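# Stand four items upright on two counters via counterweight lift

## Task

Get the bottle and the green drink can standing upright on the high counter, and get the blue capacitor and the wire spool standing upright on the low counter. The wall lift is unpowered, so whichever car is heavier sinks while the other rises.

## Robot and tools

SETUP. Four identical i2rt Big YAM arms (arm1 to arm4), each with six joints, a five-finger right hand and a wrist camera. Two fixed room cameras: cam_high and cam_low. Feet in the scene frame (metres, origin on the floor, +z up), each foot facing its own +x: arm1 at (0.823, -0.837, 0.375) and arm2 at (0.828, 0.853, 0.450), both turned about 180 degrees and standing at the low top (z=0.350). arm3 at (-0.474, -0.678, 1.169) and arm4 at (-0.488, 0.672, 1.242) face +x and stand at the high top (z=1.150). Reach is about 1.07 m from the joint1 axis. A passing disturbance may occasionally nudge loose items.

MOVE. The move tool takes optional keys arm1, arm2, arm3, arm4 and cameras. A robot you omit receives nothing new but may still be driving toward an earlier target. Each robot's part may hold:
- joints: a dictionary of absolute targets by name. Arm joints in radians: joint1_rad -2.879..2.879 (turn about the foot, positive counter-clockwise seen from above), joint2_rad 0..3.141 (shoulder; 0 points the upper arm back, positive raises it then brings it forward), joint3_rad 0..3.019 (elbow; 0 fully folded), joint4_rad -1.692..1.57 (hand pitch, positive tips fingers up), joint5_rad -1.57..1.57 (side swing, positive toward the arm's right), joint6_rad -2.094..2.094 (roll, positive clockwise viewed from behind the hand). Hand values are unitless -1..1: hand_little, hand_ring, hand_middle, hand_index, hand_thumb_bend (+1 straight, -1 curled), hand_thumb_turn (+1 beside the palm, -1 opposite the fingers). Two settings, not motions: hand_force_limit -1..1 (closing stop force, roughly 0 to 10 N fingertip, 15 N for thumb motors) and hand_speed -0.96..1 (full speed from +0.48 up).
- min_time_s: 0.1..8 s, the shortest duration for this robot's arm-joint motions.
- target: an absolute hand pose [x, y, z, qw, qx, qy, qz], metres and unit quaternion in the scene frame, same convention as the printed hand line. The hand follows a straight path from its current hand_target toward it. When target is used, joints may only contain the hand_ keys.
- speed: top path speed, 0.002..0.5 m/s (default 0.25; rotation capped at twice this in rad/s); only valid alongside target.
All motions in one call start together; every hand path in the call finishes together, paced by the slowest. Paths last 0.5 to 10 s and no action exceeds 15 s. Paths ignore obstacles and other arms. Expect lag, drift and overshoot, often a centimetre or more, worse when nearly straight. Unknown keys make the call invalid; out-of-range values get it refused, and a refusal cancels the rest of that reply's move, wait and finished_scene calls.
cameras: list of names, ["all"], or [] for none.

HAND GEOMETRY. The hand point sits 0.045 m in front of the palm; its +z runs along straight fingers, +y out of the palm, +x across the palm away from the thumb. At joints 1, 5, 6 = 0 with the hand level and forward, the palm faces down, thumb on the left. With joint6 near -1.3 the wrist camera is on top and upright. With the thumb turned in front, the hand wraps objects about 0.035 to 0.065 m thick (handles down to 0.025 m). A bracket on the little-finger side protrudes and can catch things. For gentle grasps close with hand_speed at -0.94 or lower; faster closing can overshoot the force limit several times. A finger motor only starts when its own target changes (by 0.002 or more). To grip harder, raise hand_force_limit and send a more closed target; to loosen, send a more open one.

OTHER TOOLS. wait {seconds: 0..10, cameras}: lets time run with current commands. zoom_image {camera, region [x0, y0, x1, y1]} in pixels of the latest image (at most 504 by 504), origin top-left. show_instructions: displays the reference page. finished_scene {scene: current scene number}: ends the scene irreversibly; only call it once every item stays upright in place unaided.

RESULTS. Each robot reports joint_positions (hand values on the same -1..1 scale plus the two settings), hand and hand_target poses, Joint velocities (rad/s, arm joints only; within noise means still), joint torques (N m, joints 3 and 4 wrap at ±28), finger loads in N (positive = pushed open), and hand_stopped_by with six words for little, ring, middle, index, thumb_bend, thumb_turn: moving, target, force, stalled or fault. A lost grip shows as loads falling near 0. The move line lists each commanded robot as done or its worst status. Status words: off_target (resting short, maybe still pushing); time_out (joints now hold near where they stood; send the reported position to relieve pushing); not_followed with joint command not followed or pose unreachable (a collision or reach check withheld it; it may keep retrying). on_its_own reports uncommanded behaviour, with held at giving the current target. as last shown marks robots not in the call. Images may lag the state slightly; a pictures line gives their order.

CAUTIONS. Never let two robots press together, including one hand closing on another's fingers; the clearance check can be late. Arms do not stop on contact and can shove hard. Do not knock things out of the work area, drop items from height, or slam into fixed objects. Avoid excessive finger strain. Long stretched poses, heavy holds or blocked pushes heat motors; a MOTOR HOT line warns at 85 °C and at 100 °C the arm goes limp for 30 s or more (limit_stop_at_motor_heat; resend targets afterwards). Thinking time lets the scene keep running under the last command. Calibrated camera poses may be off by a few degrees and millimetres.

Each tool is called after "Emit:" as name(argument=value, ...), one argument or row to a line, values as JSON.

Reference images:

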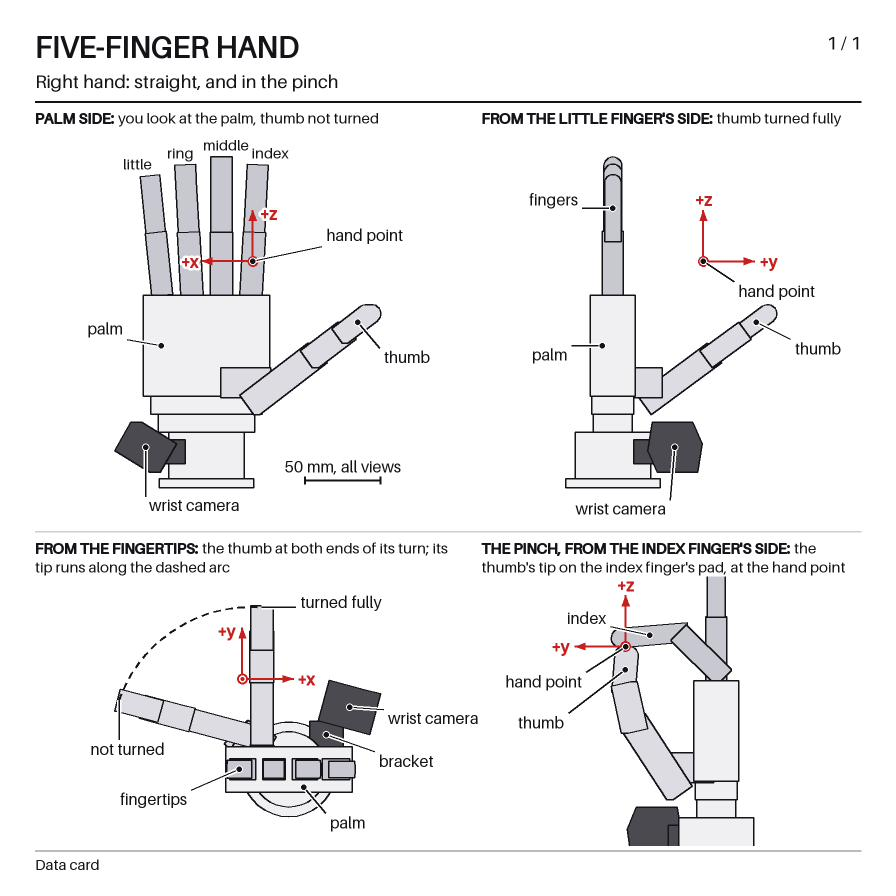

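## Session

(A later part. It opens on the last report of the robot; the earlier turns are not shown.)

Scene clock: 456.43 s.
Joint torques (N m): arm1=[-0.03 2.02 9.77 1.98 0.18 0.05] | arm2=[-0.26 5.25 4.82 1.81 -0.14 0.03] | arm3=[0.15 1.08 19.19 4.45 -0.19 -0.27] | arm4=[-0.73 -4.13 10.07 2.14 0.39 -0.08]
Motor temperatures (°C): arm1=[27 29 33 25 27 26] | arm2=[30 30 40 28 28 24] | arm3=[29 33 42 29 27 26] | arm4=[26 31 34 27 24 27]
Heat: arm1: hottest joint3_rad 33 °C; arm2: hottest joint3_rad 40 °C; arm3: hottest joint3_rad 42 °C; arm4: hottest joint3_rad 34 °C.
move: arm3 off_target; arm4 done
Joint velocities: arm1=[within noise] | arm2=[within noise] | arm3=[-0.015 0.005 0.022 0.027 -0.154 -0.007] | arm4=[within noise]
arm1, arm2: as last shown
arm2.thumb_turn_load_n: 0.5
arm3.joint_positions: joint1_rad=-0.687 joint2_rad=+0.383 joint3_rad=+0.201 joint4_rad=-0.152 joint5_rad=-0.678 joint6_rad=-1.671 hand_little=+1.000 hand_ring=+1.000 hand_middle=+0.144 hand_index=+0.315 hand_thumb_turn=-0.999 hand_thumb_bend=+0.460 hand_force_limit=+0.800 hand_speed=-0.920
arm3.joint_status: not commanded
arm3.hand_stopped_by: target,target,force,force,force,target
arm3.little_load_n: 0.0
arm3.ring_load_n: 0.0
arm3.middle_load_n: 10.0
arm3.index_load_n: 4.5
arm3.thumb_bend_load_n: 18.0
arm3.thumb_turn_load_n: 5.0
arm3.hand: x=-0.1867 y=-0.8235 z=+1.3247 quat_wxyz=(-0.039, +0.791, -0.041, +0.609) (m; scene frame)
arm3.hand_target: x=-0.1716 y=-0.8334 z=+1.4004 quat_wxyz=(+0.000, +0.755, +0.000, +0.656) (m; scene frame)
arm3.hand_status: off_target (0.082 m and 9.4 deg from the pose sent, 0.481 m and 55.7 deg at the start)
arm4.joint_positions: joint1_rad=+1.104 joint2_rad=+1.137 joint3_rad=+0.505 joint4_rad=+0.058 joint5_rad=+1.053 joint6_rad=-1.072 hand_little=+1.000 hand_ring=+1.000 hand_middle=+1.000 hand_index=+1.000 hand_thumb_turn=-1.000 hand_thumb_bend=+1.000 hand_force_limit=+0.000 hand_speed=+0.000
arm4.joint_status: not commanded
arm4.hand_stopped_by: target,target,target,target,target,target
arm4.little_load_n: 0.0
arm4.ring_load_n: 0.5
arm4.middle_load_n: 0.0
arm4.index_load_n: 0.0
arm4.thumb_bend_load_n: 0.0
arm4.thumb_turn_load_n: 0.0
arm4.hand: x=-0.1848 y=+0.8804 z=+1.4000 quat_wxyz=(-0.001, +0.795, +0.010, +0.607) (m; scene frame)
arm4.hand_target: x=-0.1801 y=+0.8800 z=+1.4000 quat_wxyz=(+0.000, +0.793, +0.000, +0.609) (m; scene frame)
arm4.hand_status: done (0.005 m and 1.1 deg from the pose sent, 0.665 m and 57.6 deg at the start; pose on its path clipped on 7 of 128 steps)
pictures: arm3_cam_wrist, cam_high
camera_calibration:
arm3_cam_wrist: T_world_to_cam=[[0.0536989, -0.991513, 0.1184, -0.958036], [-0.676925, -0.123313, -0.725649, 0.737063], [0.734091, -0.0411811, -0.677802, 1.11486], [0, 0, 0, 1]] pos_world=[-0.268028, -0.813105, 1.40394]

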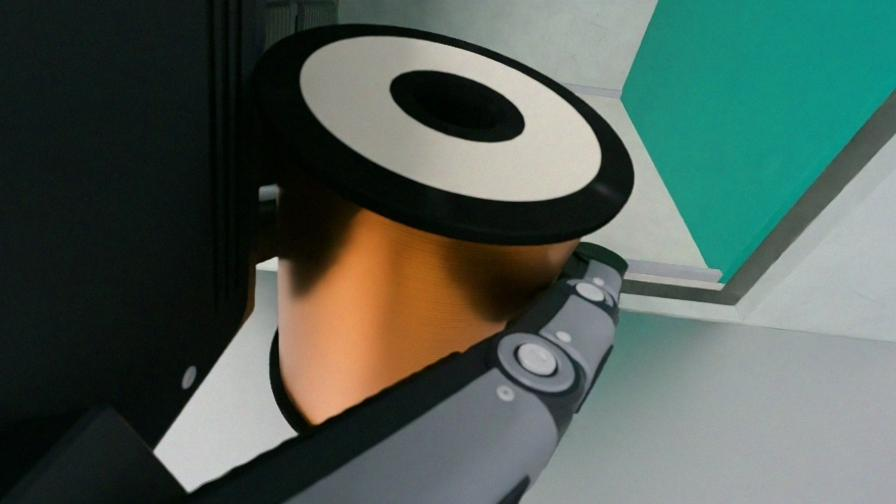

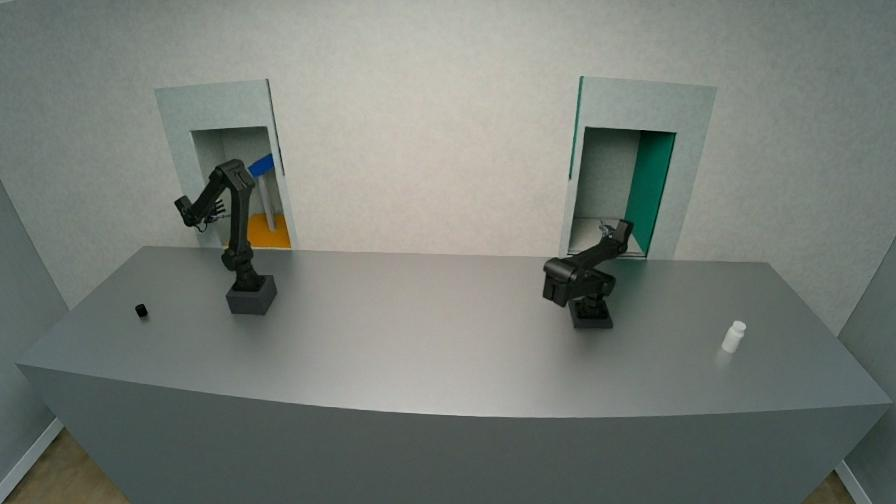

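Emit:
move(
  arm3={"target": [0.0, -0.874, 1.39, 0, 0.74895, 0, 0.66262], "speed": 0.15},
  cameras=["arm3_cam_wrist"],
)

Scene clock: 490.40 s.
Joint torques (N m): arm1=[-0.03 2.02 9.8 1.99 0.17 0.04] | arm2=[-0.38 5.36 4.79 1.81 -0.14 0.03] | arm3=[0.5 -6.48 16.02 4.7 0 -0.23] | arm4=[-1.03 -4.13 9.99 2.04 0.43 -0.09]
Motor temperatures (°C): arm1=[27 28 35 25 27 26] | arm2=[30 29 39 28 28 24] | arm3=[29 32 50 29 27 26] | arm4=[26 30 35 27 25 27]
Heat: arm1: hottest joint3_rad 35 °C; arm2: hottest joint3_rad 39 °C; arm3: hottest joint3_rad 50 °C; arm4: hottest joint3_rad 35 °C.
move: arm3 off_target
Joint velocities: within noise
arm1, arm2, arm4: as last shown
arm2.thumb_turn_load_n: 0.0
arm3.joint_positions: joint1_rad=-0.441 joint2_rad=+1.130 joint3_rad=+0.444 joint4_rad=+0.405 joint5_rad=-0.439 joint6_rad=-1.618 hand_little=+1.000 hand_ring=+1.000 hand_middle=+0.144 hand_index=+0.315 hand_thumb_turn=-0.999 hand_thumb_bend=+0.460 hand_force_limit=+0.800 hand_speed=-0.920
arm3.joint_status: not commanded
arm3.hand_stopped_by: target,target,force,force,force,target
arm3.little_load_n: 0.0
arm3.ring_load_n: 0.0
arm3.middle_load_n: 10.0
arm3.index_load_n: 5.0
arm3.thumb_bend_load_n: 18.0
arm3.thumb_turn_load_n: 5.0
arm3.hand: x=-0.0347 y=-0.8604 z=+1.3255 quat_wxyz=(-0.026, +0.790, -0.028, +0.612) (m; scene frame)
arm3.hand_target: x=-0.0072 y=-0.8708 z=+1.3912 quat_wxyz=(+0.000, +0.749, +0.000, +0.663) (m; scene frame)
arm3.hand_status: off_target (0.074 m and 8.7 deg from the pose sent, 0.204 m and 10.1 deg at the start; pose on its path clipped on 32 of 73 steps)
arm4.ring_load_n: 0.0
arm4.thumb_turn_load_n: 0.5
pictures: arm3_cam_wrist
camera_calibration:
arm3_cam_wrist: T_world_to_cam=[[0.0577212, -0.986148, 0.155501, -1.04726], [-0.672995, -0.153484, -0.723547, 0.807447], [0.737391, -0.0628871, -0.672532, 0.976808], [0, 0, 0, 1]] pos_world=[-0.116432, -0.847399, 1.40401]

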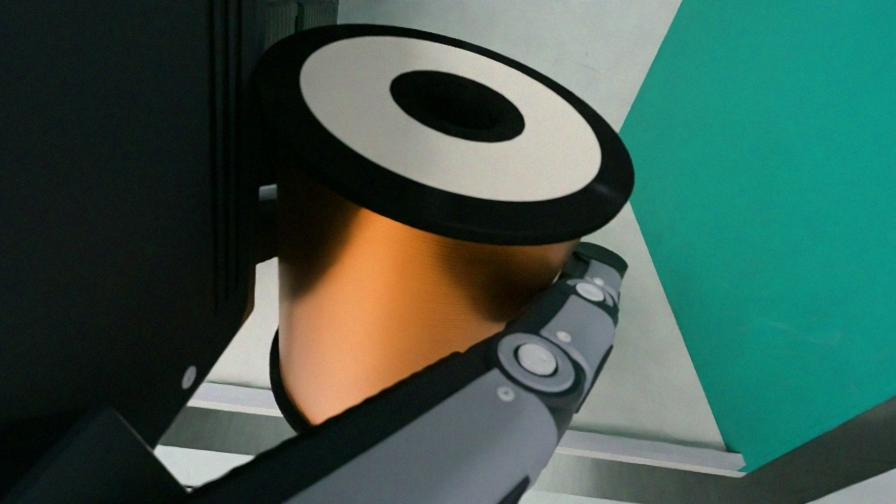

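Emit:
move(
  arm3={"target": [0.17, -0.88, 1.36, 0, 0.74895, 0, 0.66262], "speed": 0.15},
  cameras=["arm3_cam_wrist"],
)

Scene clock: 496.57 s.
Joint torques (N m): arm1=[-0.03 2.02 9.78 1.98 0.17 0.05] | arm2=[-0.38 5.36 4.81 1.78 -0.14 0.03] | arm3=[0.21 -13.27 15.08 4.81 0.12 -0.25] | arm4=[-1.08 -4.25 10 2.1 0.4 -0.11]
Motor temperatures (°C): arm1=[27 28 36 25 27 26] | arm2=[30 29 38 28 28 24] | arm3=[29 32 52 29 27 26] | arm4=[26 30 35 27 25 27]
Heat: arm1: hottest joint3_rad 36 °C; arm2: hottest joint3_rad 38 °C; arm3: hottest joint3_rad 52 °C; arm4: hottest joint3_rad 35 °C.
move: arm3 off_target
Joint velocities: within noise
arm1, arm2, arm4: as last shown
arm1.middle_load_n: 0.5
arm3.joint_positions: joint1_rad=-0.297 joint2_rad=+1.623 joint3_rad=+0.824 joint4_rad=+0.528 joint5_rad=-0.299 joint6_rad=-1.597 hand_little=+1.000 hand_ring=+1.000 hand_middle=+0.144 hand_index=+0.315 hand_thumb_turn=-0.999 hand_thumb_bend=+0.460 hand_force_limit=+0.800 hand_speed=-0.920
arm3.joint_status: not commanded
arm3.hand_stopped_by: target,target,force,force,force,target
arm3.little_load_n: 0.0
arm3.ring_load_n: 0.0
arm3.middle_load_n: 11.0
arm3.index_load_n: 5.0
arm3.thumb_bend_load_n: 18.0
arm3.thumb_turn_load_n: 5.0
arm3.hand: x=+0.1319 y=-0.8701 z=+1.2979 quat_wxyz=(-0.019, +0.792, -0.021, +0.610) (m; scene frame)
arm3.hand_target: x=+0.1625 y=-0.8776 z=+1.3616 quat_wxyz=(+0.000, +0.749, +0.000, +0.663) (m; scene frame)
arm3.hand_status: off_target (0.074 m and 8.4 deg from the pose sent, 0.209 m and 8.7 deg at the start)
arm4.thumb_turn_load_n: 0.0
pictures: arm3_cam_wrist
camera_calibration:
arm3_cam_wrist: T_world_to_cam=[[0.0625841, -0.982711, 0.174251, -1.08412], [-0.675639, -0.170219, -0.717313, 0.875798], [0.734572, -0.072838, -0.67461, 0.829196], [0, 0, 0, 1]] pos_world=[0.0504681, -0.855901, 1.37651]

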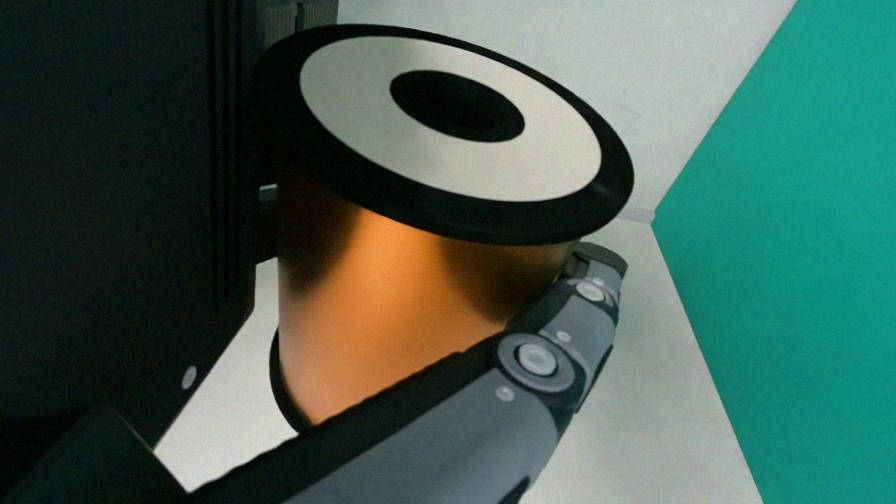

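Emit:
move(
  arm3={"target": [0.17, -0.88, 1.29, 0, 0.74895, 0, 0.66262], "speed": 0.08},
  cameras=["arm3_cam_wrist"],
)

Scene clock: 504.23 s.
Joint torques (N m): arm1=[-0.09 1.96 9.76 1.99 0.17 0.05] | arm2=[-0.32 5.36 4.81 1.8 -0.13 0.02] | arm3=[0.62 -14.27 10.67 4.82 0.06 -0.25] | arm4=[-1.03 -4.19 9.98 2.09 0.41 -0.07]
Motor temperatures (°C): arm1=[27 28 36 25 27 26] | arm2=[30 29 38 28 28 24] | arm3=[29 33 52 30 27 26] | arm4=[26 30 35 27 25 27]
Heat: arm1: hottest joint3_rad 36 °C; arm2: hottest joint3_rad 38 °C; arm3: hottest joint3_rad 52 °C; arm4: hottest joint3_rad 35 °C.
move: arm3 off_target
Joint velocities: within noise
arm1, arm2, arm4: as last shown
arm1.middle_load_n: 0.0
arm1.thumb_turn_load_n: 0.5
arm3.joint_positions: joint1_rad=-0.297 joint2_rad=+1.791 joint3_rad=+0.824 joint4_rad=+0.726 joint5_rad=-0.298 joint6_rad=-1.597 hand_little=+1.000 hand_ring=+1.000 hand_middle=+0.144 hand_index=+0.315 hand_thumb_turn=-0.999 hand_thumb_bend=+0.460 hand_force_limit=+0.800 hand_speed=-0.920
arm3.joint_status: not commanded
arm3.hand_stopped_by: target,target,force,force,force,target
arm3.little_load_n: 0.0
arm3.ring_load_n: 0.0
arm3.middle_load_n: 10.5
arm3.index_load_n: 4.5
arm3.thumb_bend_load_n: 18.0
arm3.thumb_turn_load_n: 5.0
arm3.hand: x=+0.1463 y=-0.8746 z=+1.2455 quat_wxyz=(-0.016, +0.783, -0.018, +0.622) (m; scene frame)
arm3.hand_target: x=+0.1669 y=-0.8790 z=+1.2905 quat_wxyz=(+0.000, +0.749, +0.000, +0.662) (m; scene frame)
arm3.hand_status: off_target (0.051 m and 6.7 deg from the pose sent, 0.040 m and 8.4 deg at the start)
arm4.thumb_bend_load_n: -0.5
arm4.thumb_turn_load_n: 0.5
pictures: arm3_cam_wrist
camera_calibration:
arm3_cam_wrist: T_world_to_cam=[[0.0565763, -0.981086, 0.185121, -1.09153], [-0.654697, -0.176444, -0.73501, 0.8607], [0.753771, -0.0796141, -0.652296, 0.746374], [0, 0, 0, 1]] pos_world=[0.0626574, -0.859595, 1.32154]

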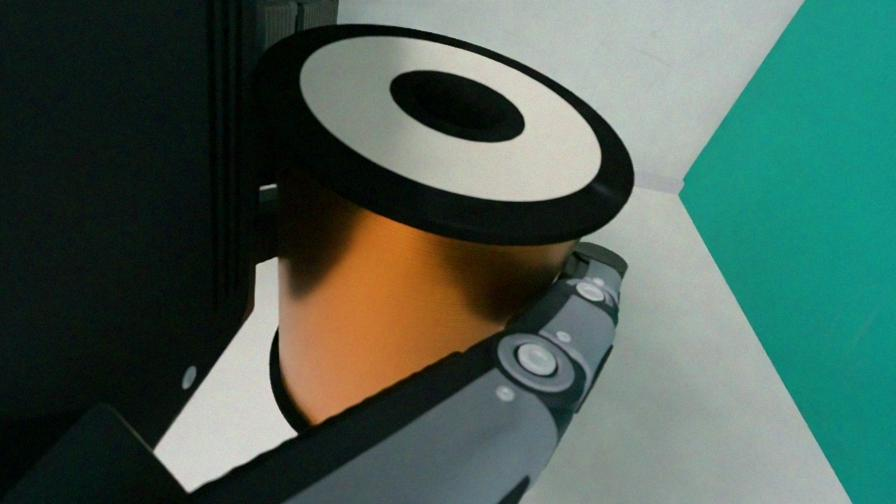

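Emit:
move(
  arm3={"target": [0.168, -0.879, 1.258, 0, 0.75471, 0, 0.65606], "speed": 0.05},
  cameras=["arm3_cam_wrist", "cam_low"],
)

Scene clock: 512.33 s.
Joint torques (N m): arm1=[-0.03 2.02 9.78 1.98 0.17 0.05] | arm2=[-0.26 5.36 4.79 1.81 -0.14 0.03] | arm3=[0.56 -14.86 9.35 4.72 0.13 -0.31] | arm4=[-1.14 -4.54 9.95 2.14 0.4 -0.09]
Motor temperatures (°C): arm1=[27 28 36 25 27 26] | arm2=[30 29 38 28 28 24] | arm3=[29 33 51 30 27 26] | arm4=[26 30 35 27 25 27]
Heat: arm1: hottest joint3_rad 36 °C; arm2: hottest joint3_rad 38 °C; arm3: hottest joint3_rad 51 °C; arm4: hottest joint3_rad 35 °C.
move: arm3 off_target
Joint velocities: within noise
arm1, arm2, arm4: as last shown
arm2.thumb_turn_load_n: 0.5
arm3.joint_positions: joint1_rad=-0.297 joint2_rad=+1.856 joint3_rad=+0.824 joint4_rad=+0.784 joint5_rad=-0.297 joint6_rad=-1.597 hand_little=+1.000 hand_ring=+1.000 hand_middle=+0.144 hand_index=+0.315 hand_thumb_turn=-0.999 hand_thumb_bend=+0.460 hand_force_limit=+0.800 hand_speed=-0.920
arm3.joint_status: not commanded
arm3.hand_stopped_by: target,target,force,force,force,target
arm3.little_load_n: 0.0
arm3.ring_load_n: 0.0
arm3.middle_load_n: 10.5
arm3.index_load_n: 5.0
arm3.thumb_bend_load_n: 18.0
arm3.thumb_turn_load_n: 5.0
arm3.hand: x=+0.1474 y=-0.8751 z=+1.2197 quat_wxyz=(-0.016, +0.785, -0.019, +0.619) (m; scene frame)
arm3.hand_target: x=+0.1658 y=-0.8783 z=+1.2583 quat_wxyz=(+0.000, +0.755, +0.000, +0.656) (m; scene frame)
arm3.hand_status: off_target (0.044 m and 6.2 deg from the pose sent, 0.025 m and 5.8 deg at the start)
arm4.thumb_bend_load_n: 0.0
pictures: arm3_cam_wrist, cam_low
camera_calibration:
arm3_cam_wrist: T_world_to_cam=[[0.0571169, -0.981466, 0.182928, -1.08506], [-0.659667, -0.174633, -0.730987, 0.839795], [0.749384, -0.0789199, -0.657415, 0.736205], [0, 0, 0, 1]] pos_world=[0.06426, -0.860194, 1.29636]

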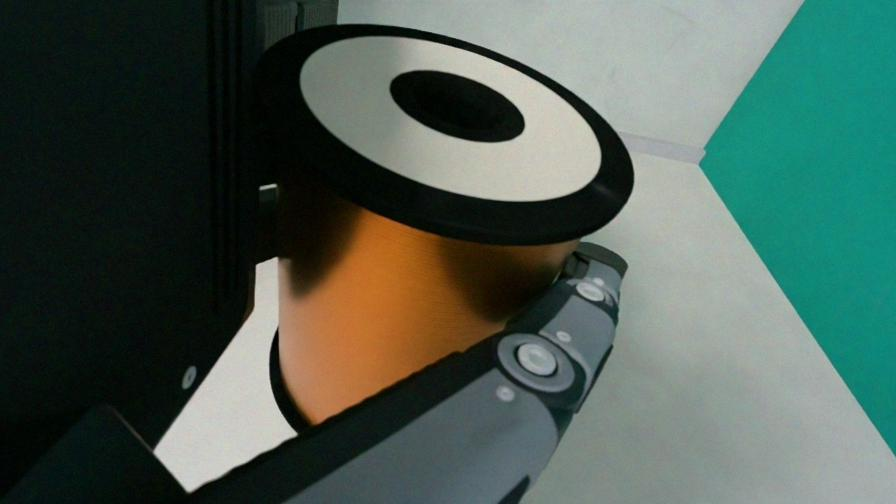

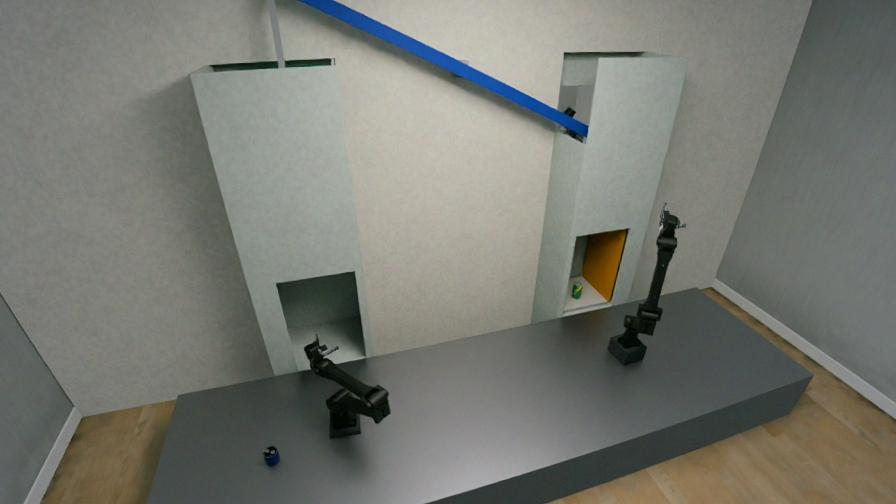

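Emit:
move(
  arm3={"target": [0.168, -0.879, 1.247, 0, 0.75471, 0, 0.65606], "speed": 0.04},
  cameras=["arm3_cam_wrist"],
)

Scene clock: 524.00 s.
Joint torques (N m): arm1=[-0.03 2.02 9.78 1.99 0.18 0.05] | arm2=[-0.15 5.3 4.81 1.81 -0.13 0.03] | arm3=[0.21 -14.62 9.03 4.82 0.08 -0.26] | arm4=[-1.14 -4.48 9.99 2.14 0.41 -0.1]
Motor temperatures (°C): arm1=[27 28 37 25 27 26] | arm2=[30 29 38 28 28 24] | arm3=[29 33 49 30 27 26] | arm4=[26 30 36 27 25 27]
Heat: arm1: hottest joint3_rad 37 °C; arm2: hottest joint3_rad 38 °C; arm3: hottest joint3_rad 49 °C; arm4: hottest joint3_rad 36 °C.
move: arm3 off_target
Joint velocities: within noise
arm1, arm2, arm4: as last shown
arm1.thumb_turn_load_n: 0.0
arm2.thumb_turn_load_n: 0.0
arm3.joint_positions: joint1_rad=-0.297 joint2_rad=+1.885 joint3_rad=+0.824 joint4_rad=+0.814 joint5_rad=-0.297 joint6_rad=-1.597 hand_little=+1.000 hand_ring=+1.000 hand_middle=+0.144 hand_index=+0.315 hand_thumb_turn=-0.999 hand_thumb_bend=+0.460 hand_force_limit=+0.800 hand_speed=-0.920
arm3.joint_status: not commanded
arm3.hand_stopped_by: target,target,force,force,force,target
arm3.little_load_n: 0.0
arm3.ring_load_n: 0.0
arm3.middle_load_n: 10.5
arm3.index_load_n: 4.5
arm3.thumb_bend_load_n: 18.0
arm3.thumb_turn_load_n: 5.0
arm3.hand: x=+0.1478 y=-0.8752 z=+1.2095 quat_wxyz=(-0.016, +0.785, -0.019, +0.619) (m; scene frame)
arm3.hand_target: x=+0.1659 y=-0.8783 z=+1.2473 quat_wxyz=(+0.000, +0.755, +0.000, +0.656) (m; scene frame)
arm3.hand_status: off_target (0.043 m and 6.1 deg from the pose sent, 0.034 m and 6.2 deg at the start)
pictures: arm3_cam_wrist
camera_calibration:
arm3_cam_wrist: T_world_to_cam=[[0.0565502, -0.981423, 0.183335, -1.08374], [-0.658897, -0.174647, -0.731678, 0.833271], [0.750104, -0.0794222, -0.656533, 0.727586], [0, 0, 0, 1]] pos_world=[0.0645597, -0.860293, 1.28606]

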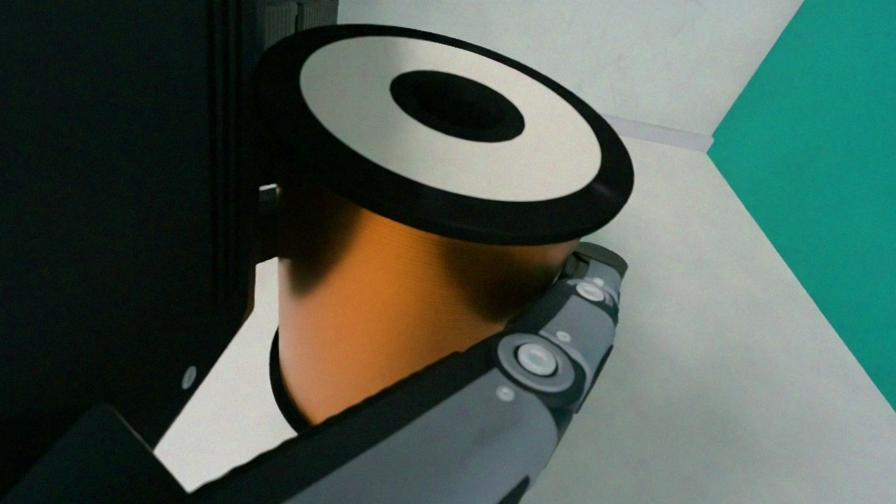

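Emit:
move(
  arm3={"target": [0.168, -0.879, 1.237, 0, 0.75471, 0, 0.65606], "speed": 0.04},
  cameras=["arm3_cam_wrist"],
)

Scene clock: 542.30 s.
Joint torques (N m): arm1=[-0.03 2.02 9.77 1.99 0.18 0.05] | arm2=[-0.26 5.3 4.82 1.83 -0.12 0.03] | arm3=[0.03 -14.56 8.72 4.75 0.08 -0.3] | arm4=[-0.67 -4.25 10.07 2.09 0.4 -0.08]
Motor temperatures (°C): arm1=[27 28 37 25 27 26] | arm2=[30 29 37 28 28 24] | arm3=[29 33 46 30 27 26] | arm4=[26 30 36 27 25 27]
Heat: arm1: hottest joint3_rad 37 °C; arm2: hottest joint3_rad 37 °C; arm3: hottest joint3_rad 46 °C; arm4: hottest joint3_rad 36 °C.
move: arm3 off_target
Joint velocities: within noise
arm1, arm2, arm4: as last shown
arm1.ring_load_n: 0.5
arm1.thumb_turn_load_n: 0.5
arm3.joint_positions: joint1_rad=-0.297 joint2_rad=+1.910 joint3_rad=+0.824 joint4_rad=+0.841 joint5_rad=-0.297 joint6_rad=-1.597 hand_little=+1.000 hand_ring=+1.000 hand_middle=+0.144 hand_index=+0.315 hand_thumb_turn=-0.999 hand_thumb_bend=+0.460 hand_force_limit=+0.800 hand_speed=-0.920
arm3.joint_status: not commanded
arm3.hand_stopped_by: target,target,force,force,force,target
arm3.little_load_n: 0.0
arm3.ring_load_n: -0.5
arm3.middle_load_n: 10.5
arm3.index_load_n: 5.0
arm3.thumb_bend_load_n: 18.0
arm3.thumb_turn_load_n: 5.0
arm3.hand: x=+0.1480 y=-0.8752 z=+1.2004 quat_wxyz=(-0.016, +0.784, -0.019, +0.620) (m; scene frame)
arm3.hand_target: x=+0.1660 y=-0.8783 z=+1.2372 quat_wxyz=(+0.000, +0.755, +0.000, +0.656) (m; scene frame)
arm3.hand_status: off_target (0.042 m and 6.0 deg from the pose sent, 0.034 m and 6.1 deg at the start)
pictures: arm3_cam_wrist
camera_calibration:
arm3_cam_wrist: T_world_to_cam=[[0.0563295, -0.981347, 0.183805, -1.08256], [-0.658138, -0.174935, -0.732292, 0.827017], [0.750787, -0.0797197, -0.655716, 0.720062], [0, 0, 0, 1]] pos_world=[0.0646594, -0.860293, 1.27676]

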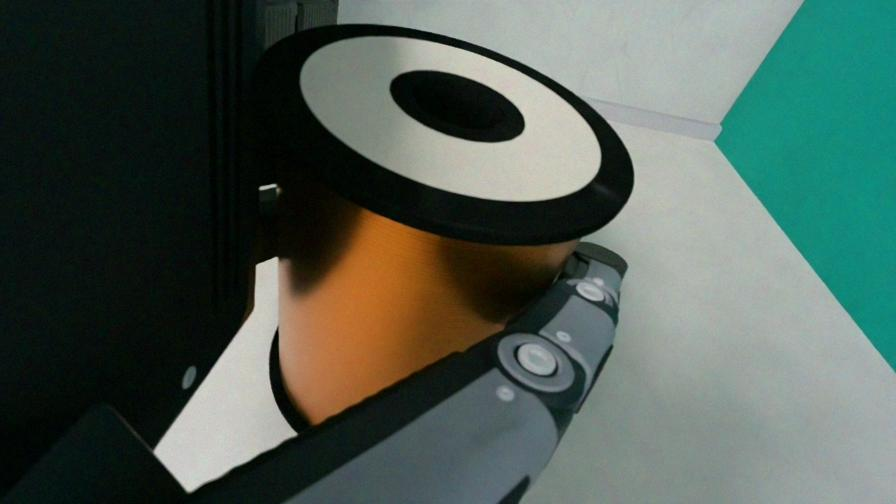

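Emit:
move(
  arm3={"target": [0.168, -0.879, 1.228, 0, 0.75471, 0, 0.65606], "speed": 0.04},
  cameras=["arm3_cam_wrist", "cam_high"],
)

Scene clock: 546.77 s.
Joint torques (N m): arm1=[-0.03 2.02 9.77 2 0.18 0.05] | arm2=[-0.38 5.36 4.81 1.8 -0.13 0.02] | arm3=[0.38 -14.15 8.72 4.46 -0.02 -0.28] | arm4=[-0.97 -4.19 9.98 2.18 0.41 -0.1]
Motor temperatures (°C): arm1=[27 28 37 25 27 26] | arm2=[30 29 37 28 28 24] | arm3=[29 34 46 30 27 26] | arm4=[26 30 36 27 25 27]
Heat: arm1: hottest joint3_rad 37 °C; arm2: hottest joint3_rad 37 °C; arm3: hottest joint3_rad 46 °C; arm4: hottest joint3_rad 36 °C.
move: arm3 off_target
Joint velocities: within noise
arm1.joint_positions: joint1_rad=+0.663 joint2_rad=+0.482 joint3_rad=+0.335 joint4_rad=-0.154 joint5_rad=+0.577 joint6_rad=-1.419 hand_little=+1.000 hand_ring=+1.000 hand_middle=+1.000 hand_index=+1.000 hand_thumb_turn=-1.000 hand_thumb_bend=+1.000 hand_force_limit=+0.000 hand_speed=+0.000
arm1.joint_status: not commanded
arm1.hand_stopped_by: target,target,target,target,target,target
arm1.little_load_n: 0.0
arm1.ring_load_n: 0.0
arm1.middle_load_n: 0.0
arm1.index_load_n: 0.0
arm1.thumb_bend_load_n: 0.0
arm1.thumb_turn_load_n: 0.0
arm1.hand: x=+0.5010 y=-0.8665 z=+0.5815 quat_wxyz=(-0.607, -0.002, +0.794, +0.006) (m; scene frame)
arm1.hand_target: x=+0.5001 y=-0.8700 z=+0.5799 quat_wxyz=(-0.609, +0.000, +0.793, +0.000) (m; scene frame)
arm1.hand_status: not commanded
arm2.joint_positions: joint1_rad=-0.688 joint2_rad=+0.599 joint3_rad=+1.978 joint4_rad=-1.291 joint5_rad=+0.003 joint6_rad=-1.552 hand_little=+1.000 hand_ring=+1.000 hand_middle=+1.000 hand_index=+1.000 hand_thumb_turn=-1.000 hand_thumb_bend=+1.000 hand_force_limit=+0.400 hand_speed=-0.700
arm2.joint_status: not commanded
arm2.hand_stopped_by: target,target,target,target,target,target
arm2.little_load_n: -0.5
arm2.ring_load_n: 0.0
arm2.middle_load_n: 0.0
arm2.index_load_n: 0.0
arm2.thumb_bend_load_n: 0.0
arm2.thumb_turn_load_n: 0.0
arm2.hand: x=+0.7874 y=+0.9652 z=+1.2146 quat_wxyz=(+0.702, -0.217, -0.644, -0.214) (m; scene frame)
arm2.hand_target: x=+0.7941 y=+0.9608 z=+1.2194 quat_wxyz=(+0.706, -0.221, -0.638, -0.215) (m; scene frame)
arm2.hand_status: not commanded
arm3.joint_positions: joint1_rad=-0.297 joint2_rad=+1.924 joint3_rad=+0.824 joint4_rad=+0.870 joint5_rad=-0.295 joint6_rad=-1.597 hand_little=+1.000 hand_ring=+1.000 hand_middle=+0.144 hand_index=+0.315 hand_thumb_turn=-0.999 hand_thumb_bend=+0.460 hand_force_limit=+0.800 hand_speed=-0.920
arm3.joint_status: not commanded
arm3.hand_stopped_by: target,target,force,force,force,target
arm3.little_load_n: 0.0
arm3.ring_load_n: 0.0
arm3.middle_load_n: 10.5
arm3.index_load_n: 4.0
arm3.thumb_bend_load_n: 18.0
arm3.thumb_turn_load_n: 4.0
arm3.hand: x=+0.1492 y=-0.8760 z=+1.1994 quat_wxyz=(-0.013, +0.780, -0.018, +0.626) (m; scene frame)
arm3.hand_target: x=+0.1663 y=-0.8785 z=+1.2282 quat_wxyz=(+0.000, +0.755, +0.000, +0.656) (m; scene frame)
arm3.hand_status: off_target (0.034 m and 5.2 deg from the pose sent, 0.034 m and 6.0 deg at the start)
arm4: as last shown
arm4.thumb_turn_load_n: 0.0
pictures: arm3_cam_wrist, cam_high
camera_calibration:
arm3_cam_wrist: T_world_to_cam=[[0.0517642, -0.980501, 0.189574, -1.08868], [-0.647596, -0.177463, -0.741031, 0.83369], [0.760224, -0.0844083, -0.644154, 0.699127], [0, 0, 0, 1]] pos_world=[0.0647552, -0.860487, 1.27452]

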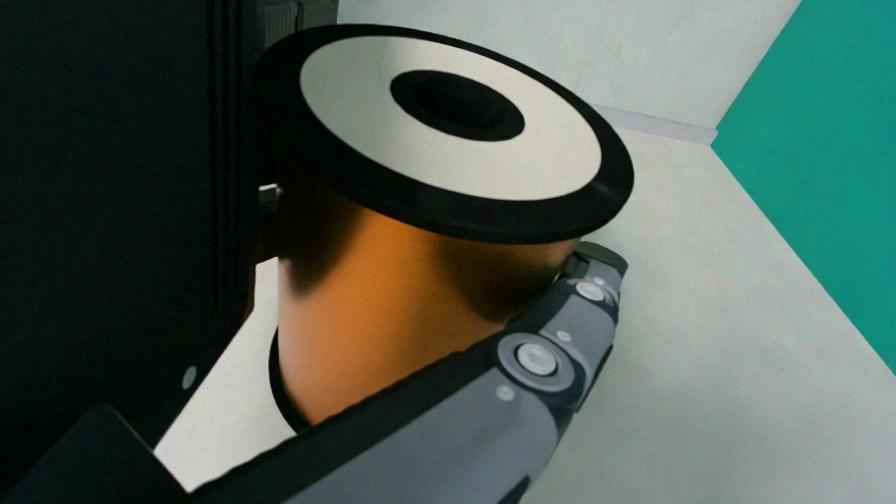

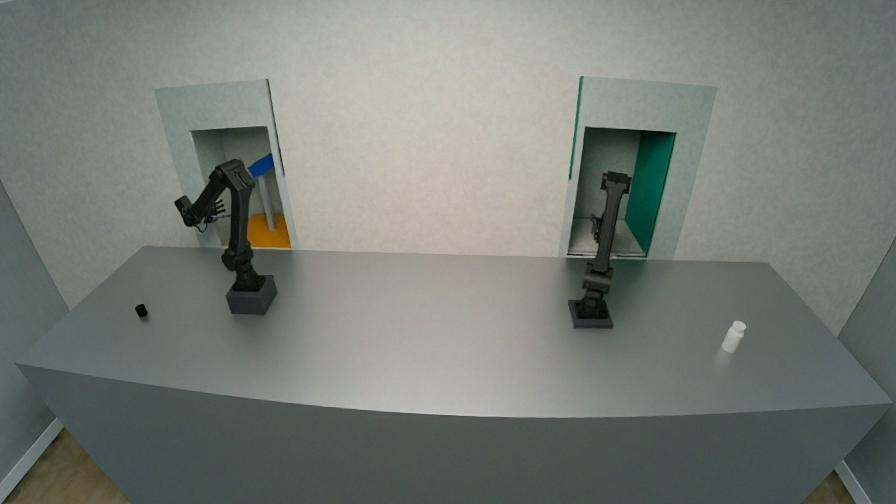

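Emit:
move(
  arm3={"target": [0.166, -0.878, 1.214, 0, 0.75898, 0, 0.65112], "speed": 0.04},
)

Emit:
move(
  arm3={"target": [0.161, -0.877, 1.203, 0, 0.78803, 0, 0.61567], "speed": 0.08, "joints": {"hand_index": 1.0, "hand_middle": 1.0, "hand_thumb_bend": 1.0, "hand_speed": 0.1}},
)

Emit:
move(
  arm3={"target": [-0.20, -0.865, 1.26, 0, 0.78803, 0, 0.61567], "speed": 0.4},
  cameras=["arm3_cam_wrist", "cam_high", "cam_low"],
)

Scene clock: 562.43 s.
Joint torques (N m): arm1=[0.03 2.02 9.77 1.98 0.18 0.05] | arm2=[-0.21 5.36 4.78 1.83 -0.13 0.02] | arm3=[0.62 -13.22 8.47 4.1 -0.11 -0.21] | arm4=[-0.91 -4.19 10 2.09 0.4 -0.08]
Motor temperatures (°C): arm1=[27 27 37 25 27 26] | arm2=[30 29 37 28 28 24] | arm3=[29 36 44 30 27 26] | arm4=[26 30 36 27 25 27]
Heat: arm1: hottest joint3_rad 37 °C; arm2: hottest joint3_rad 37 °C; arm3: hottest joint3_rad 44 °C; arm4: hottest joint3_rad 36 °C.
move: arm3 off_target
Joint velocities: within noise
arm1, arm2: as last shown
arm1.thumb_turn_load_n: 0.5
arm2.little_load_n: 0.0
arm2.thumb_bend_load_n: -0.5
arm2.thumb_turn_load_n: 0.5
arm3.joint_positions: joint1_rad=-0.297 joint2_rad=+1.937 joint3_rad=+0.824 joint4_rad=+0.896 joint5_rad=-0.290 joint6_rad=-1.609 hand_little=+1.000 hand_ring=+1.000 hand_middle=+0.144 hand_index=+0.315 hand_thumb_turn=-1.000 hand_thumb_bend=+0.460 hand_force_limit=+0.800 hand_speed=-0.920
arm3.joint_status: not commanded
arm3.hand_stopped_by: target,target,force,force,force,target
arm3.little_load_n: 0.0
arm3.ring_load_n: 0.0
arm3.middle_load_n: 10.5
arm3.index_load_n: 3.0
arm3.thumb_bend_load_n: 17.5
arm3.thumb_turn_load_n: 1.5
arm3.hand: x=+0.1500 y=-0.8776 z=+1.1988 quat_wxyz=(-0.006, +0.776, -0.013, +0.631) (m; scene frame)
arm3.hand_target: x=+0.1649 y=-0.8777 z=+1.2142 quat_wxyz=(+0.000, +0.759, +0.000, +0.651) (m; scene frame)
arm3.hand_status: off_target (0.022 m and 3.5 deg from the pose sent, 0.022 m and 4.5 deg at the start)
arm4.joint_positions: joint1_rad=+1.104 joint2_rad=+1.137 joint3_rad=+0.505 joint4_rad=+0.058 joint5_rad=+1.053 joint6_rad=-1.072 hand_little=+1.000 hand_ring=+1.000 hand_middle=+1.000 hand_index=+1.000 hand_thumb_turn=-1.000 hand_thumb_bend=+1.000 hand_force_limit=+0.000 hand_speed=+0.000
arm4.joint_status: not commanded
arm4.hand_stopped_by: target,target,target,target,target,target
arm4.little_load_n: 0.0
arm4.ring_load_n: 0.0
arm4.middle_load_n: 0.0
arm4.index_load_n: 0.0
arm4.thumb_bend_load_n: 0.0
arm4.thumb_turn_load_n: 0.0
arm4.hand: x=-0.1848 y=+0.8804 z=+1.4000 quat_wxyz=(-0.001, +0.795, +0.010, +0.607) (m; scene frame)
arm4.hand_target: x=-0.1801 y=+0.8800 z=+1.4000 quat_wxyz=(+0.000, +0.793, +0.000, +0.609) (m; scene frame)
arm4.hand_status: not commanded
pictures: none

Scene clock: 563.67 s.
Joint torques (N m): arm1=[-0.03 2.02 9.77 1.98 0.17 0.05] | arm2=[-0.26 5.3 4.82 1.81 -0.13 0.01] | arm3=[0.5 -15.44 8.8 1.76 0.09 -0.2] | arm4=[-0.67 -4.13 10 1.98 0.4 -0.09]
Motor temperatures (°C): arm1=[27 27 37 25 27 26] | arm2=[30 29 37 28 28 24] | arm3=[29 36 44 30 27 26] | arm4=[26 30 36 27 25 27]
Heat: arm1: hottest joint3_rad 37 °C; arm2: hottest joint3_rad 37 °C; arm3: hottest joint3_rad 44 °C; arm4: hottest joint3_rad 36 °C.
move: arm3 off_target
Joint velocities: within noise
arm1, arm2, arm4: as last shown
arm1.thumb_turn_load_n: 0.0
arm2.thumb_bend_load_n: 0.0
arm2.thumb_turn_load_n: 0.0
arm3.joint_positions: joint1_rad=-0.291 joint2_rad=+1.937 joint3_rad=+0.826 joint4_rad=+0.816 joint5_rad=-0.289 joint6_rad=-1.637 hand_little=+1.000 hand_ring=+1.000 hand_middle=+1.000 hand_index=+1.000 hand_thumb_turn=-1.000 hand_thumb_bend=+1.000 hand_force_limit=+0.800 hand_speed=+0.100
arm3.joint_status: all done
arm3.hand_stopped_by: target,target,target,target,target,target
arm3.little_load_n: 0.0
arm3.ring_load_n: 0.0
arm3.middle_load_n: 0.0
arm3.index_load_n: 0.0
arm3.thumb_bend_load_n: 0.0
arm3.thumb_turn_load_n: 0.0
arm3.hand: x=+0.1448 y=-0.8732 z=+1.1802 quat_wxyz=(-0.008, +0.799, -0.008, +0.601) (m; scene frame)
arm3.hand_target: x=+0.1600 y=-0.8768 z=+1.2034 quat_wxyz=(+0.000, +0.788, +0.000, +0.616) (m; scene frame)
arm3.hand_status: off_target (0.028 m and 2.5 deg from the pose sent, 0.012 m and 2.7 deg at the start)
arm4.thumb_turn_load_n: 0.5
pictures: none

Scene clock: 566.30 s.
Joint torques (N m): arm1=[-0.03 2.02 9.77 1.98 0.17 0.04] | arm2=[-0.26 5.48 4.77 1.8 -0.14 0.03] | arm3=[-0.38 -0.79 12.03 1.36 -0.19 -0.17] | arm4=[-0.79 -4.13 10.03 2.1 0.41 -0.07]
Motor temperatures (°C): arm1=[27 27 37 25 27 26] | arm2=[30 29 37 28 28 24] | arm3=[29 35 44 30 27 26] | arm4=[26 30 36 27 25 27]
Heat: arm1: hottest joint3_rad 37 °C; arm2: hottest joint3_rad 37 °C; arm3: hottest joint3_rad 44 °C; arm4: hottest joint3_rad 36 °C.
move: arm3 off_target
Joint velocities: within noise
arm1, arm2, arm4: as last shown
arm3.joint_positions: joint1_rad=-0.924 joint2_rad=+0.762 joint3_rad=+0.025 joint4_rad=+0.298 joint5_rad=-0.898 joint6_rad=-1.881 hand_little=+1.000 hand_ring=+1.000 hand_middle=+1.000 hand_index=+1.000 hand_thumb_turn=-1.000 hand_thumb_bend=+1.000 hand_force_limit=+0.800 hand_speed=+0.100
arm3.joint_status: not commanded
arm3.hand_stopped_by: target,target,target,target,target,target
arm3.little_load_n: -0.5
arm3.ring_load_n: 0.0
arm3.middle_load_n: 0.0
arm3.index_load_n: 0.0
arm3.thumb_bend_load_n: 0.0
arm3.thumb_turn_load_n: 0.0
arm3.hand: x=-0.2086 y=-0.8504 z=+1.2379 quat_wxyz=(-0.019, +0.795, -0.012, +0.606) (m; scene frame)
arm3.hand_target: x=-0.2010 y=-0.8640 z=+1.2604 quat_wxyz=(+0.000, +0.788, +0.000, +0.616) (m; scene frame)
arm3.hand_status: off_target (0.028 m and 2.8 deg from the pose sent, 0.354 m and 2.5 deg at the start)
arm4.thumb_turn_load_n: 0.0
pictures: arm3_cam_wrist, cam_high, cam_low
camera_calibration:
arm3_cam_wrist: T_world_to_cam=[[0.0776107, -0.979528, 0.185744, -1.04139], [-0.68028, -0.188226, -0.708371, 0.578704], [0.728831, -0.0713806, -0.680962, 1.04817], [0, 0, 0, 1]] pos_world=[-0.289433, -0.836326, 1.31713]

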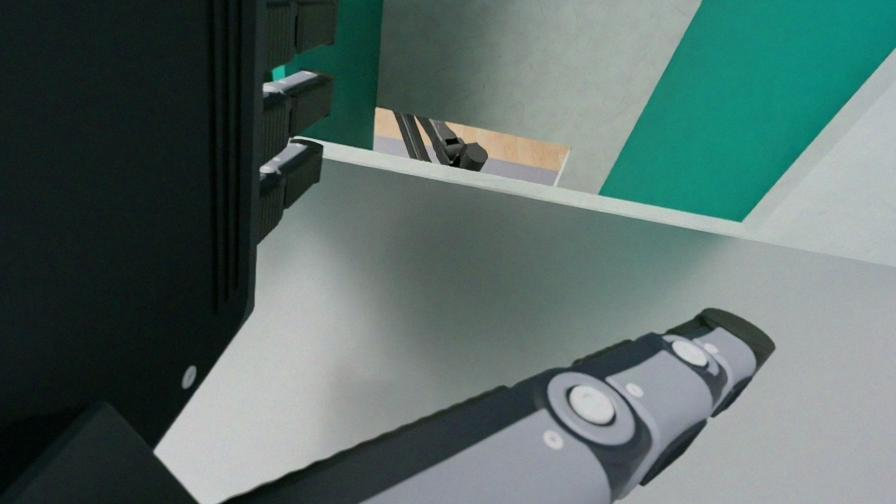

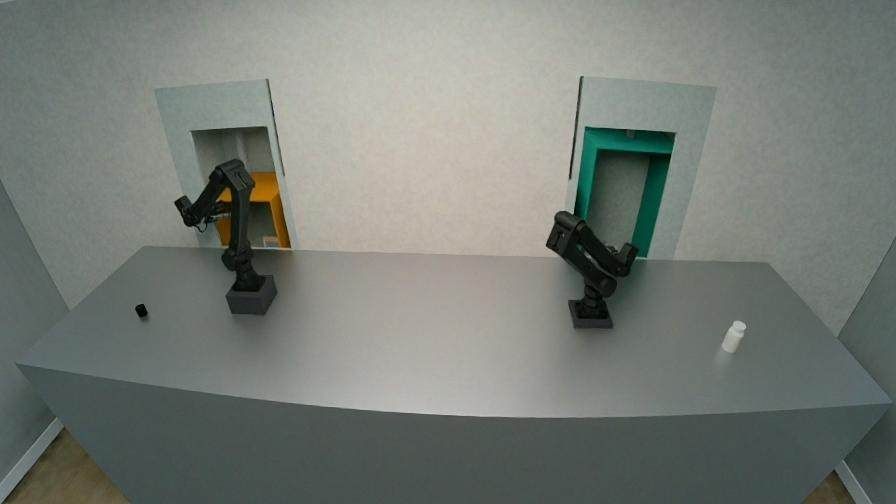

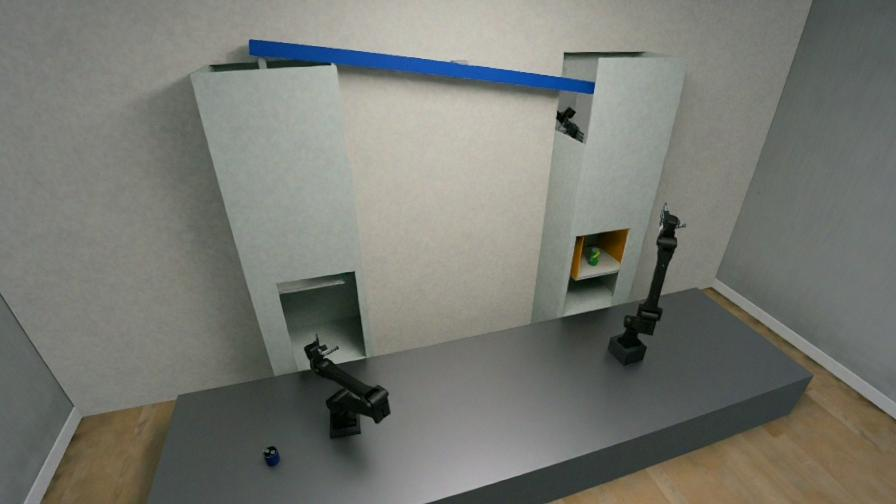

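Emit:
move(
  cameras=["cam_low","cam_high","arm4_cam_wrist","arm1_cam_wrist"],
)

Scene clock: 635.23 s.
Joint torques (N m): arm1=[-0.03 2.08 9.77 1.98 0.17 0.04] | arm2=[-0.38 5.42 4.81 1.78 -0.13 0.02] | arm3=[-0.62 -1.26 12.15 1.24 -0.18 -0.19] | arm4=[-0.91 -4.54 9.95 2.1 0.39 -0.08]
Motor temperatures (°C): arm1=[27 27 38 25 27 26] | arm2=[29 29 37 28 28 24] | arm3=[29 32 49 29 27 26] | arm4=[26 29 37 27 25 26]
Heat: arm1: hottest joint3_rad 38 °C; arm2: hottest joint3_rad 37 °C; arm3: hottest joint3_rad 49 °C; arm4: hottest joint3_rad 37 °C.
Joint velocities: within noise
arm1.joint_positions: joint1_rad=+0.663 joint2_rad=+0.482 joint3_rad=+0.335 joint4_rad=-0.154 joint5_rad=+0.577 joint6_rad=-1.419 hand_little=+1.000 hand_ring=+1.000 hand_middle=+1.000 hand_index=+1.000 hand_thumb_turn=-1.000 hand_thumb_bend=+1.000 hand_force_limit=+0.000 hand_speed=+0.000
arm1.joint_status: not commanded
arm1.hand_stopped_by: target,target,target,target,target,target
arm1.little_load_n: 0.0
arm1.ring_load_n: 0.0
arm1.middle_load_n: 0.0
arm1.index_load_n: 0.0
arm1.thumb_bend_load_n: 0.0
arm1.thumb_turn_load_n: 0.5
arm1.hand: x=+0.5010 y=-0.8665 z=+0.5815 quat_wxyz=(-0.607, -0.002, +0.794, +0.006) (m; scene frame)
arm1.hand_target: x=+0.5001 y=-0.8700 z=+0.5799 quat_wxyz=(-0.609, +0.000, +0.793, +0.000) (m; scene frame)
arm1.hand_status: not commanded
arm2.joint_positions: joint1_rad=-0.688 joint2_rad=+0.599 joint3_rad=+1.978 joint4_rad=-1.291 joint5_rad=+0.003 joint6_rad=-1.552 hand_little=+1.000 hand_ring=+1.000 hand_middle=+1.000 hand_index=+1.000 hand_thumb_turn=-1.000 hand_thumb_bend=+1.000 hand_force_limit=+0.400 hand_speed=-0.700
arm2.joint_status: not commanded
arm2.hand_stopped_by: target,target,target,target,target,target
arm2.little_load_n: 0.0
arm2.ring_load_n: 0.0
arm2.middle_load_n: 0.0
arm2.index_load_n: 0.0
arm2.thumb_bend_load_n: 0.0
arm2.thumb_turn_load_n: 0.5
arm2.hand: x=+0.7874 y=+0.9652 z=+1.2146 quat_wxyz=(+0.702, -0.217, -0.644, -0.214) (m; scene frame)
arm2.hand_target: x=+0.7941 y=+0.9608 z=+1.2194 quat_wxyz=(+0.706, -0.221, -0.638, -0.215) (m; scene frame)
arm2.hand_status: not commanded
arm3.joint_positions: joint1_rad=-0.924 joint2_rad=+0.762 joint3_rad=+0.025 joint4_rad=+0.297 joint5_rad=-0.898 joint6_rad=-1.881 hand_little=+1.000 hand_ring=+1.000 hand_middle=+1.000 hand_index=+1.000 hand_thumb_turn=-1.000 hand_thumb_bend=+1.000 hand_force_limit=+0.800 hand_speed=+0.100
arm3.joint_status: not commanded
arm3.hand_stopped_by: target,target,target,target,target,target
arm3.little_load_n: 0.0
arm3.ring_load_n: 0.0
arm3.middle_load_n: 0.0
arm3.index_load_n: 0.0
arm3.thumb_bend_load_n: 0.0
arm3.thumb_turn_load_n: 0.0
arm3.hand: x=-0.2086 y=-0.8504 z=+1.2379 quat_wxyz=(-0.019, +0.795, -0.012, +0.606) (m; scene frame)
arm3.hand_target: x=-0.2010 y=-0.8640 z=+1.2603 quat_wxyz=(+0.000, +0.788, +0.000, +0.616) (m; scene frame)
arm3.hand_status: off_target (0.028 m and 2.8 deg from the pose sent, 0.354 m and 2.5 deg at the start)
arm4.joint_positions: joint1_rad=+1.104 joint2_rad=+1.137 joint3_rad=+0.505 joint4_rad=+0.058 joint5_rad=+1.053 joint6_rad=-1.072 hand_little=+1.000 hand_ring=+1.000 hand_middle=+1.000 hand_index=+1.000 hand_thumb_turn=-1.000 hand_thumb_bend=+1.000 hand_force_limit=+0.000 hand_speed=+0.000
arm4.joint_status: not commanded
arm4.hand_stopped_by: target,target,target,target,target,target
arm4.little_load_n: 0.0
arm4.ring_load_n: 0.0
arm4.middle_load_n: 0.0
arm4.index_load_n: 0.0
arm4.thumb_bend_load_n: 0.0
arm4.thumb_turn_load_n: 0.5
arm4.hand: x=-0.1848 y=+0.8804 z=+1.4000 quat_wxyz=(-0.001, +0.795, +0.010, +0.607) (m; scene frame)
arm4.hand_target: x=-0.1801 y=+0.8800 z=+1.4000 quat_wxyz=(+0.000, +0.793, +0.000, +0.609) (m; scene frame)
arm4.hand_status: not commanded
pictures: arm1_cam_wrist, arm4_cam_wrist, cam_high, cam_low
camera_calibration:
arm1_cam_wrist: T_world_to_cam=[[-0.116954, 0.95195, 0.283042, 0.719484], [0.718295, 0.277893, -0.637831, 0.247946], [-0.685839, 0.128711, -0.716281, 0.985545], [0, 0, 0, 1]] pos_world=[0.581974, -0.880666, 0.660431]
arm4_cam_wrist: T_world_to_cam=[[0.0902038, -0.972018, 0.216896, 0.573262], [-0.746577, -0.210138, -0.631241, 0.925455], [0.659156, -0.104989, -0.744642, 1.37447], [0, 0, 0, 1]] pos_world=[-0.266776, 0.895999, 1.48333]

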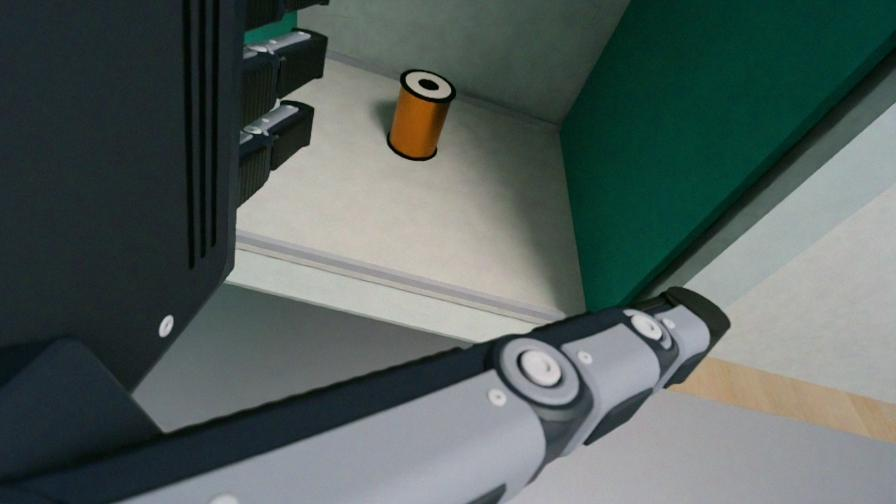

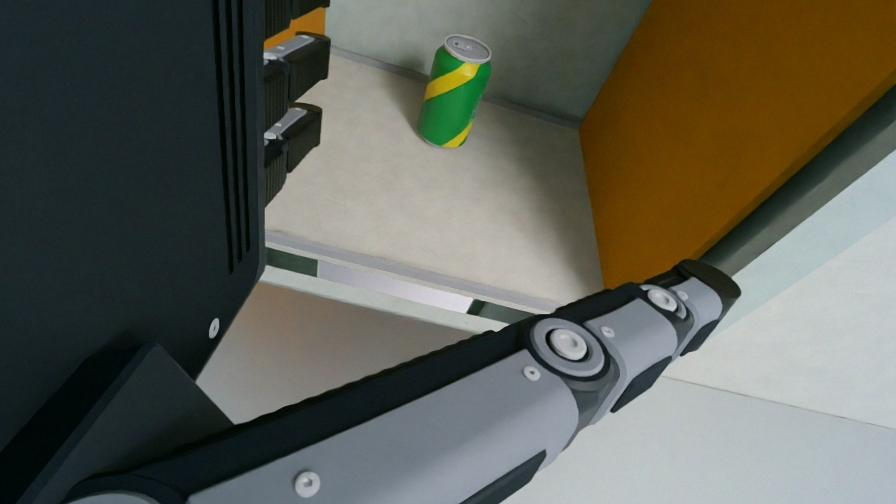

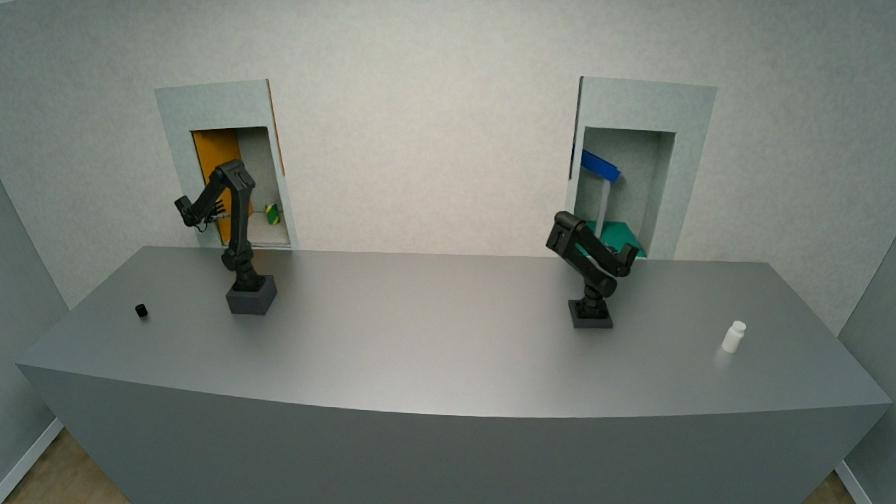

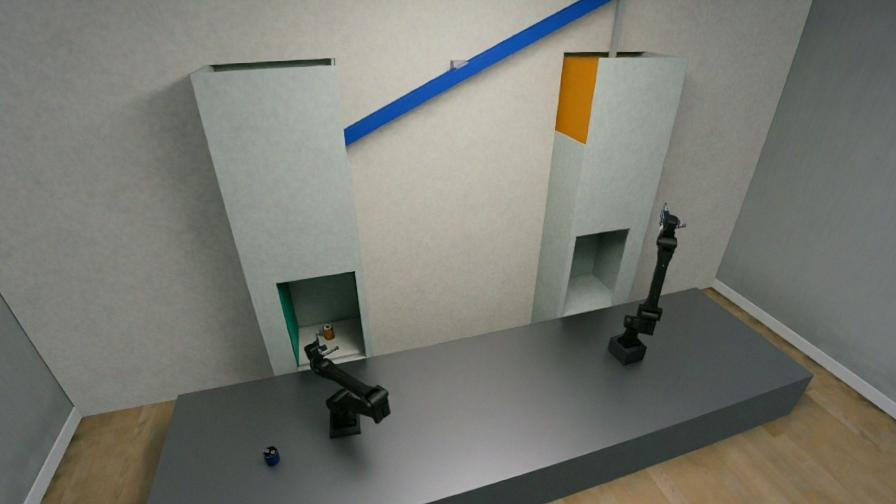

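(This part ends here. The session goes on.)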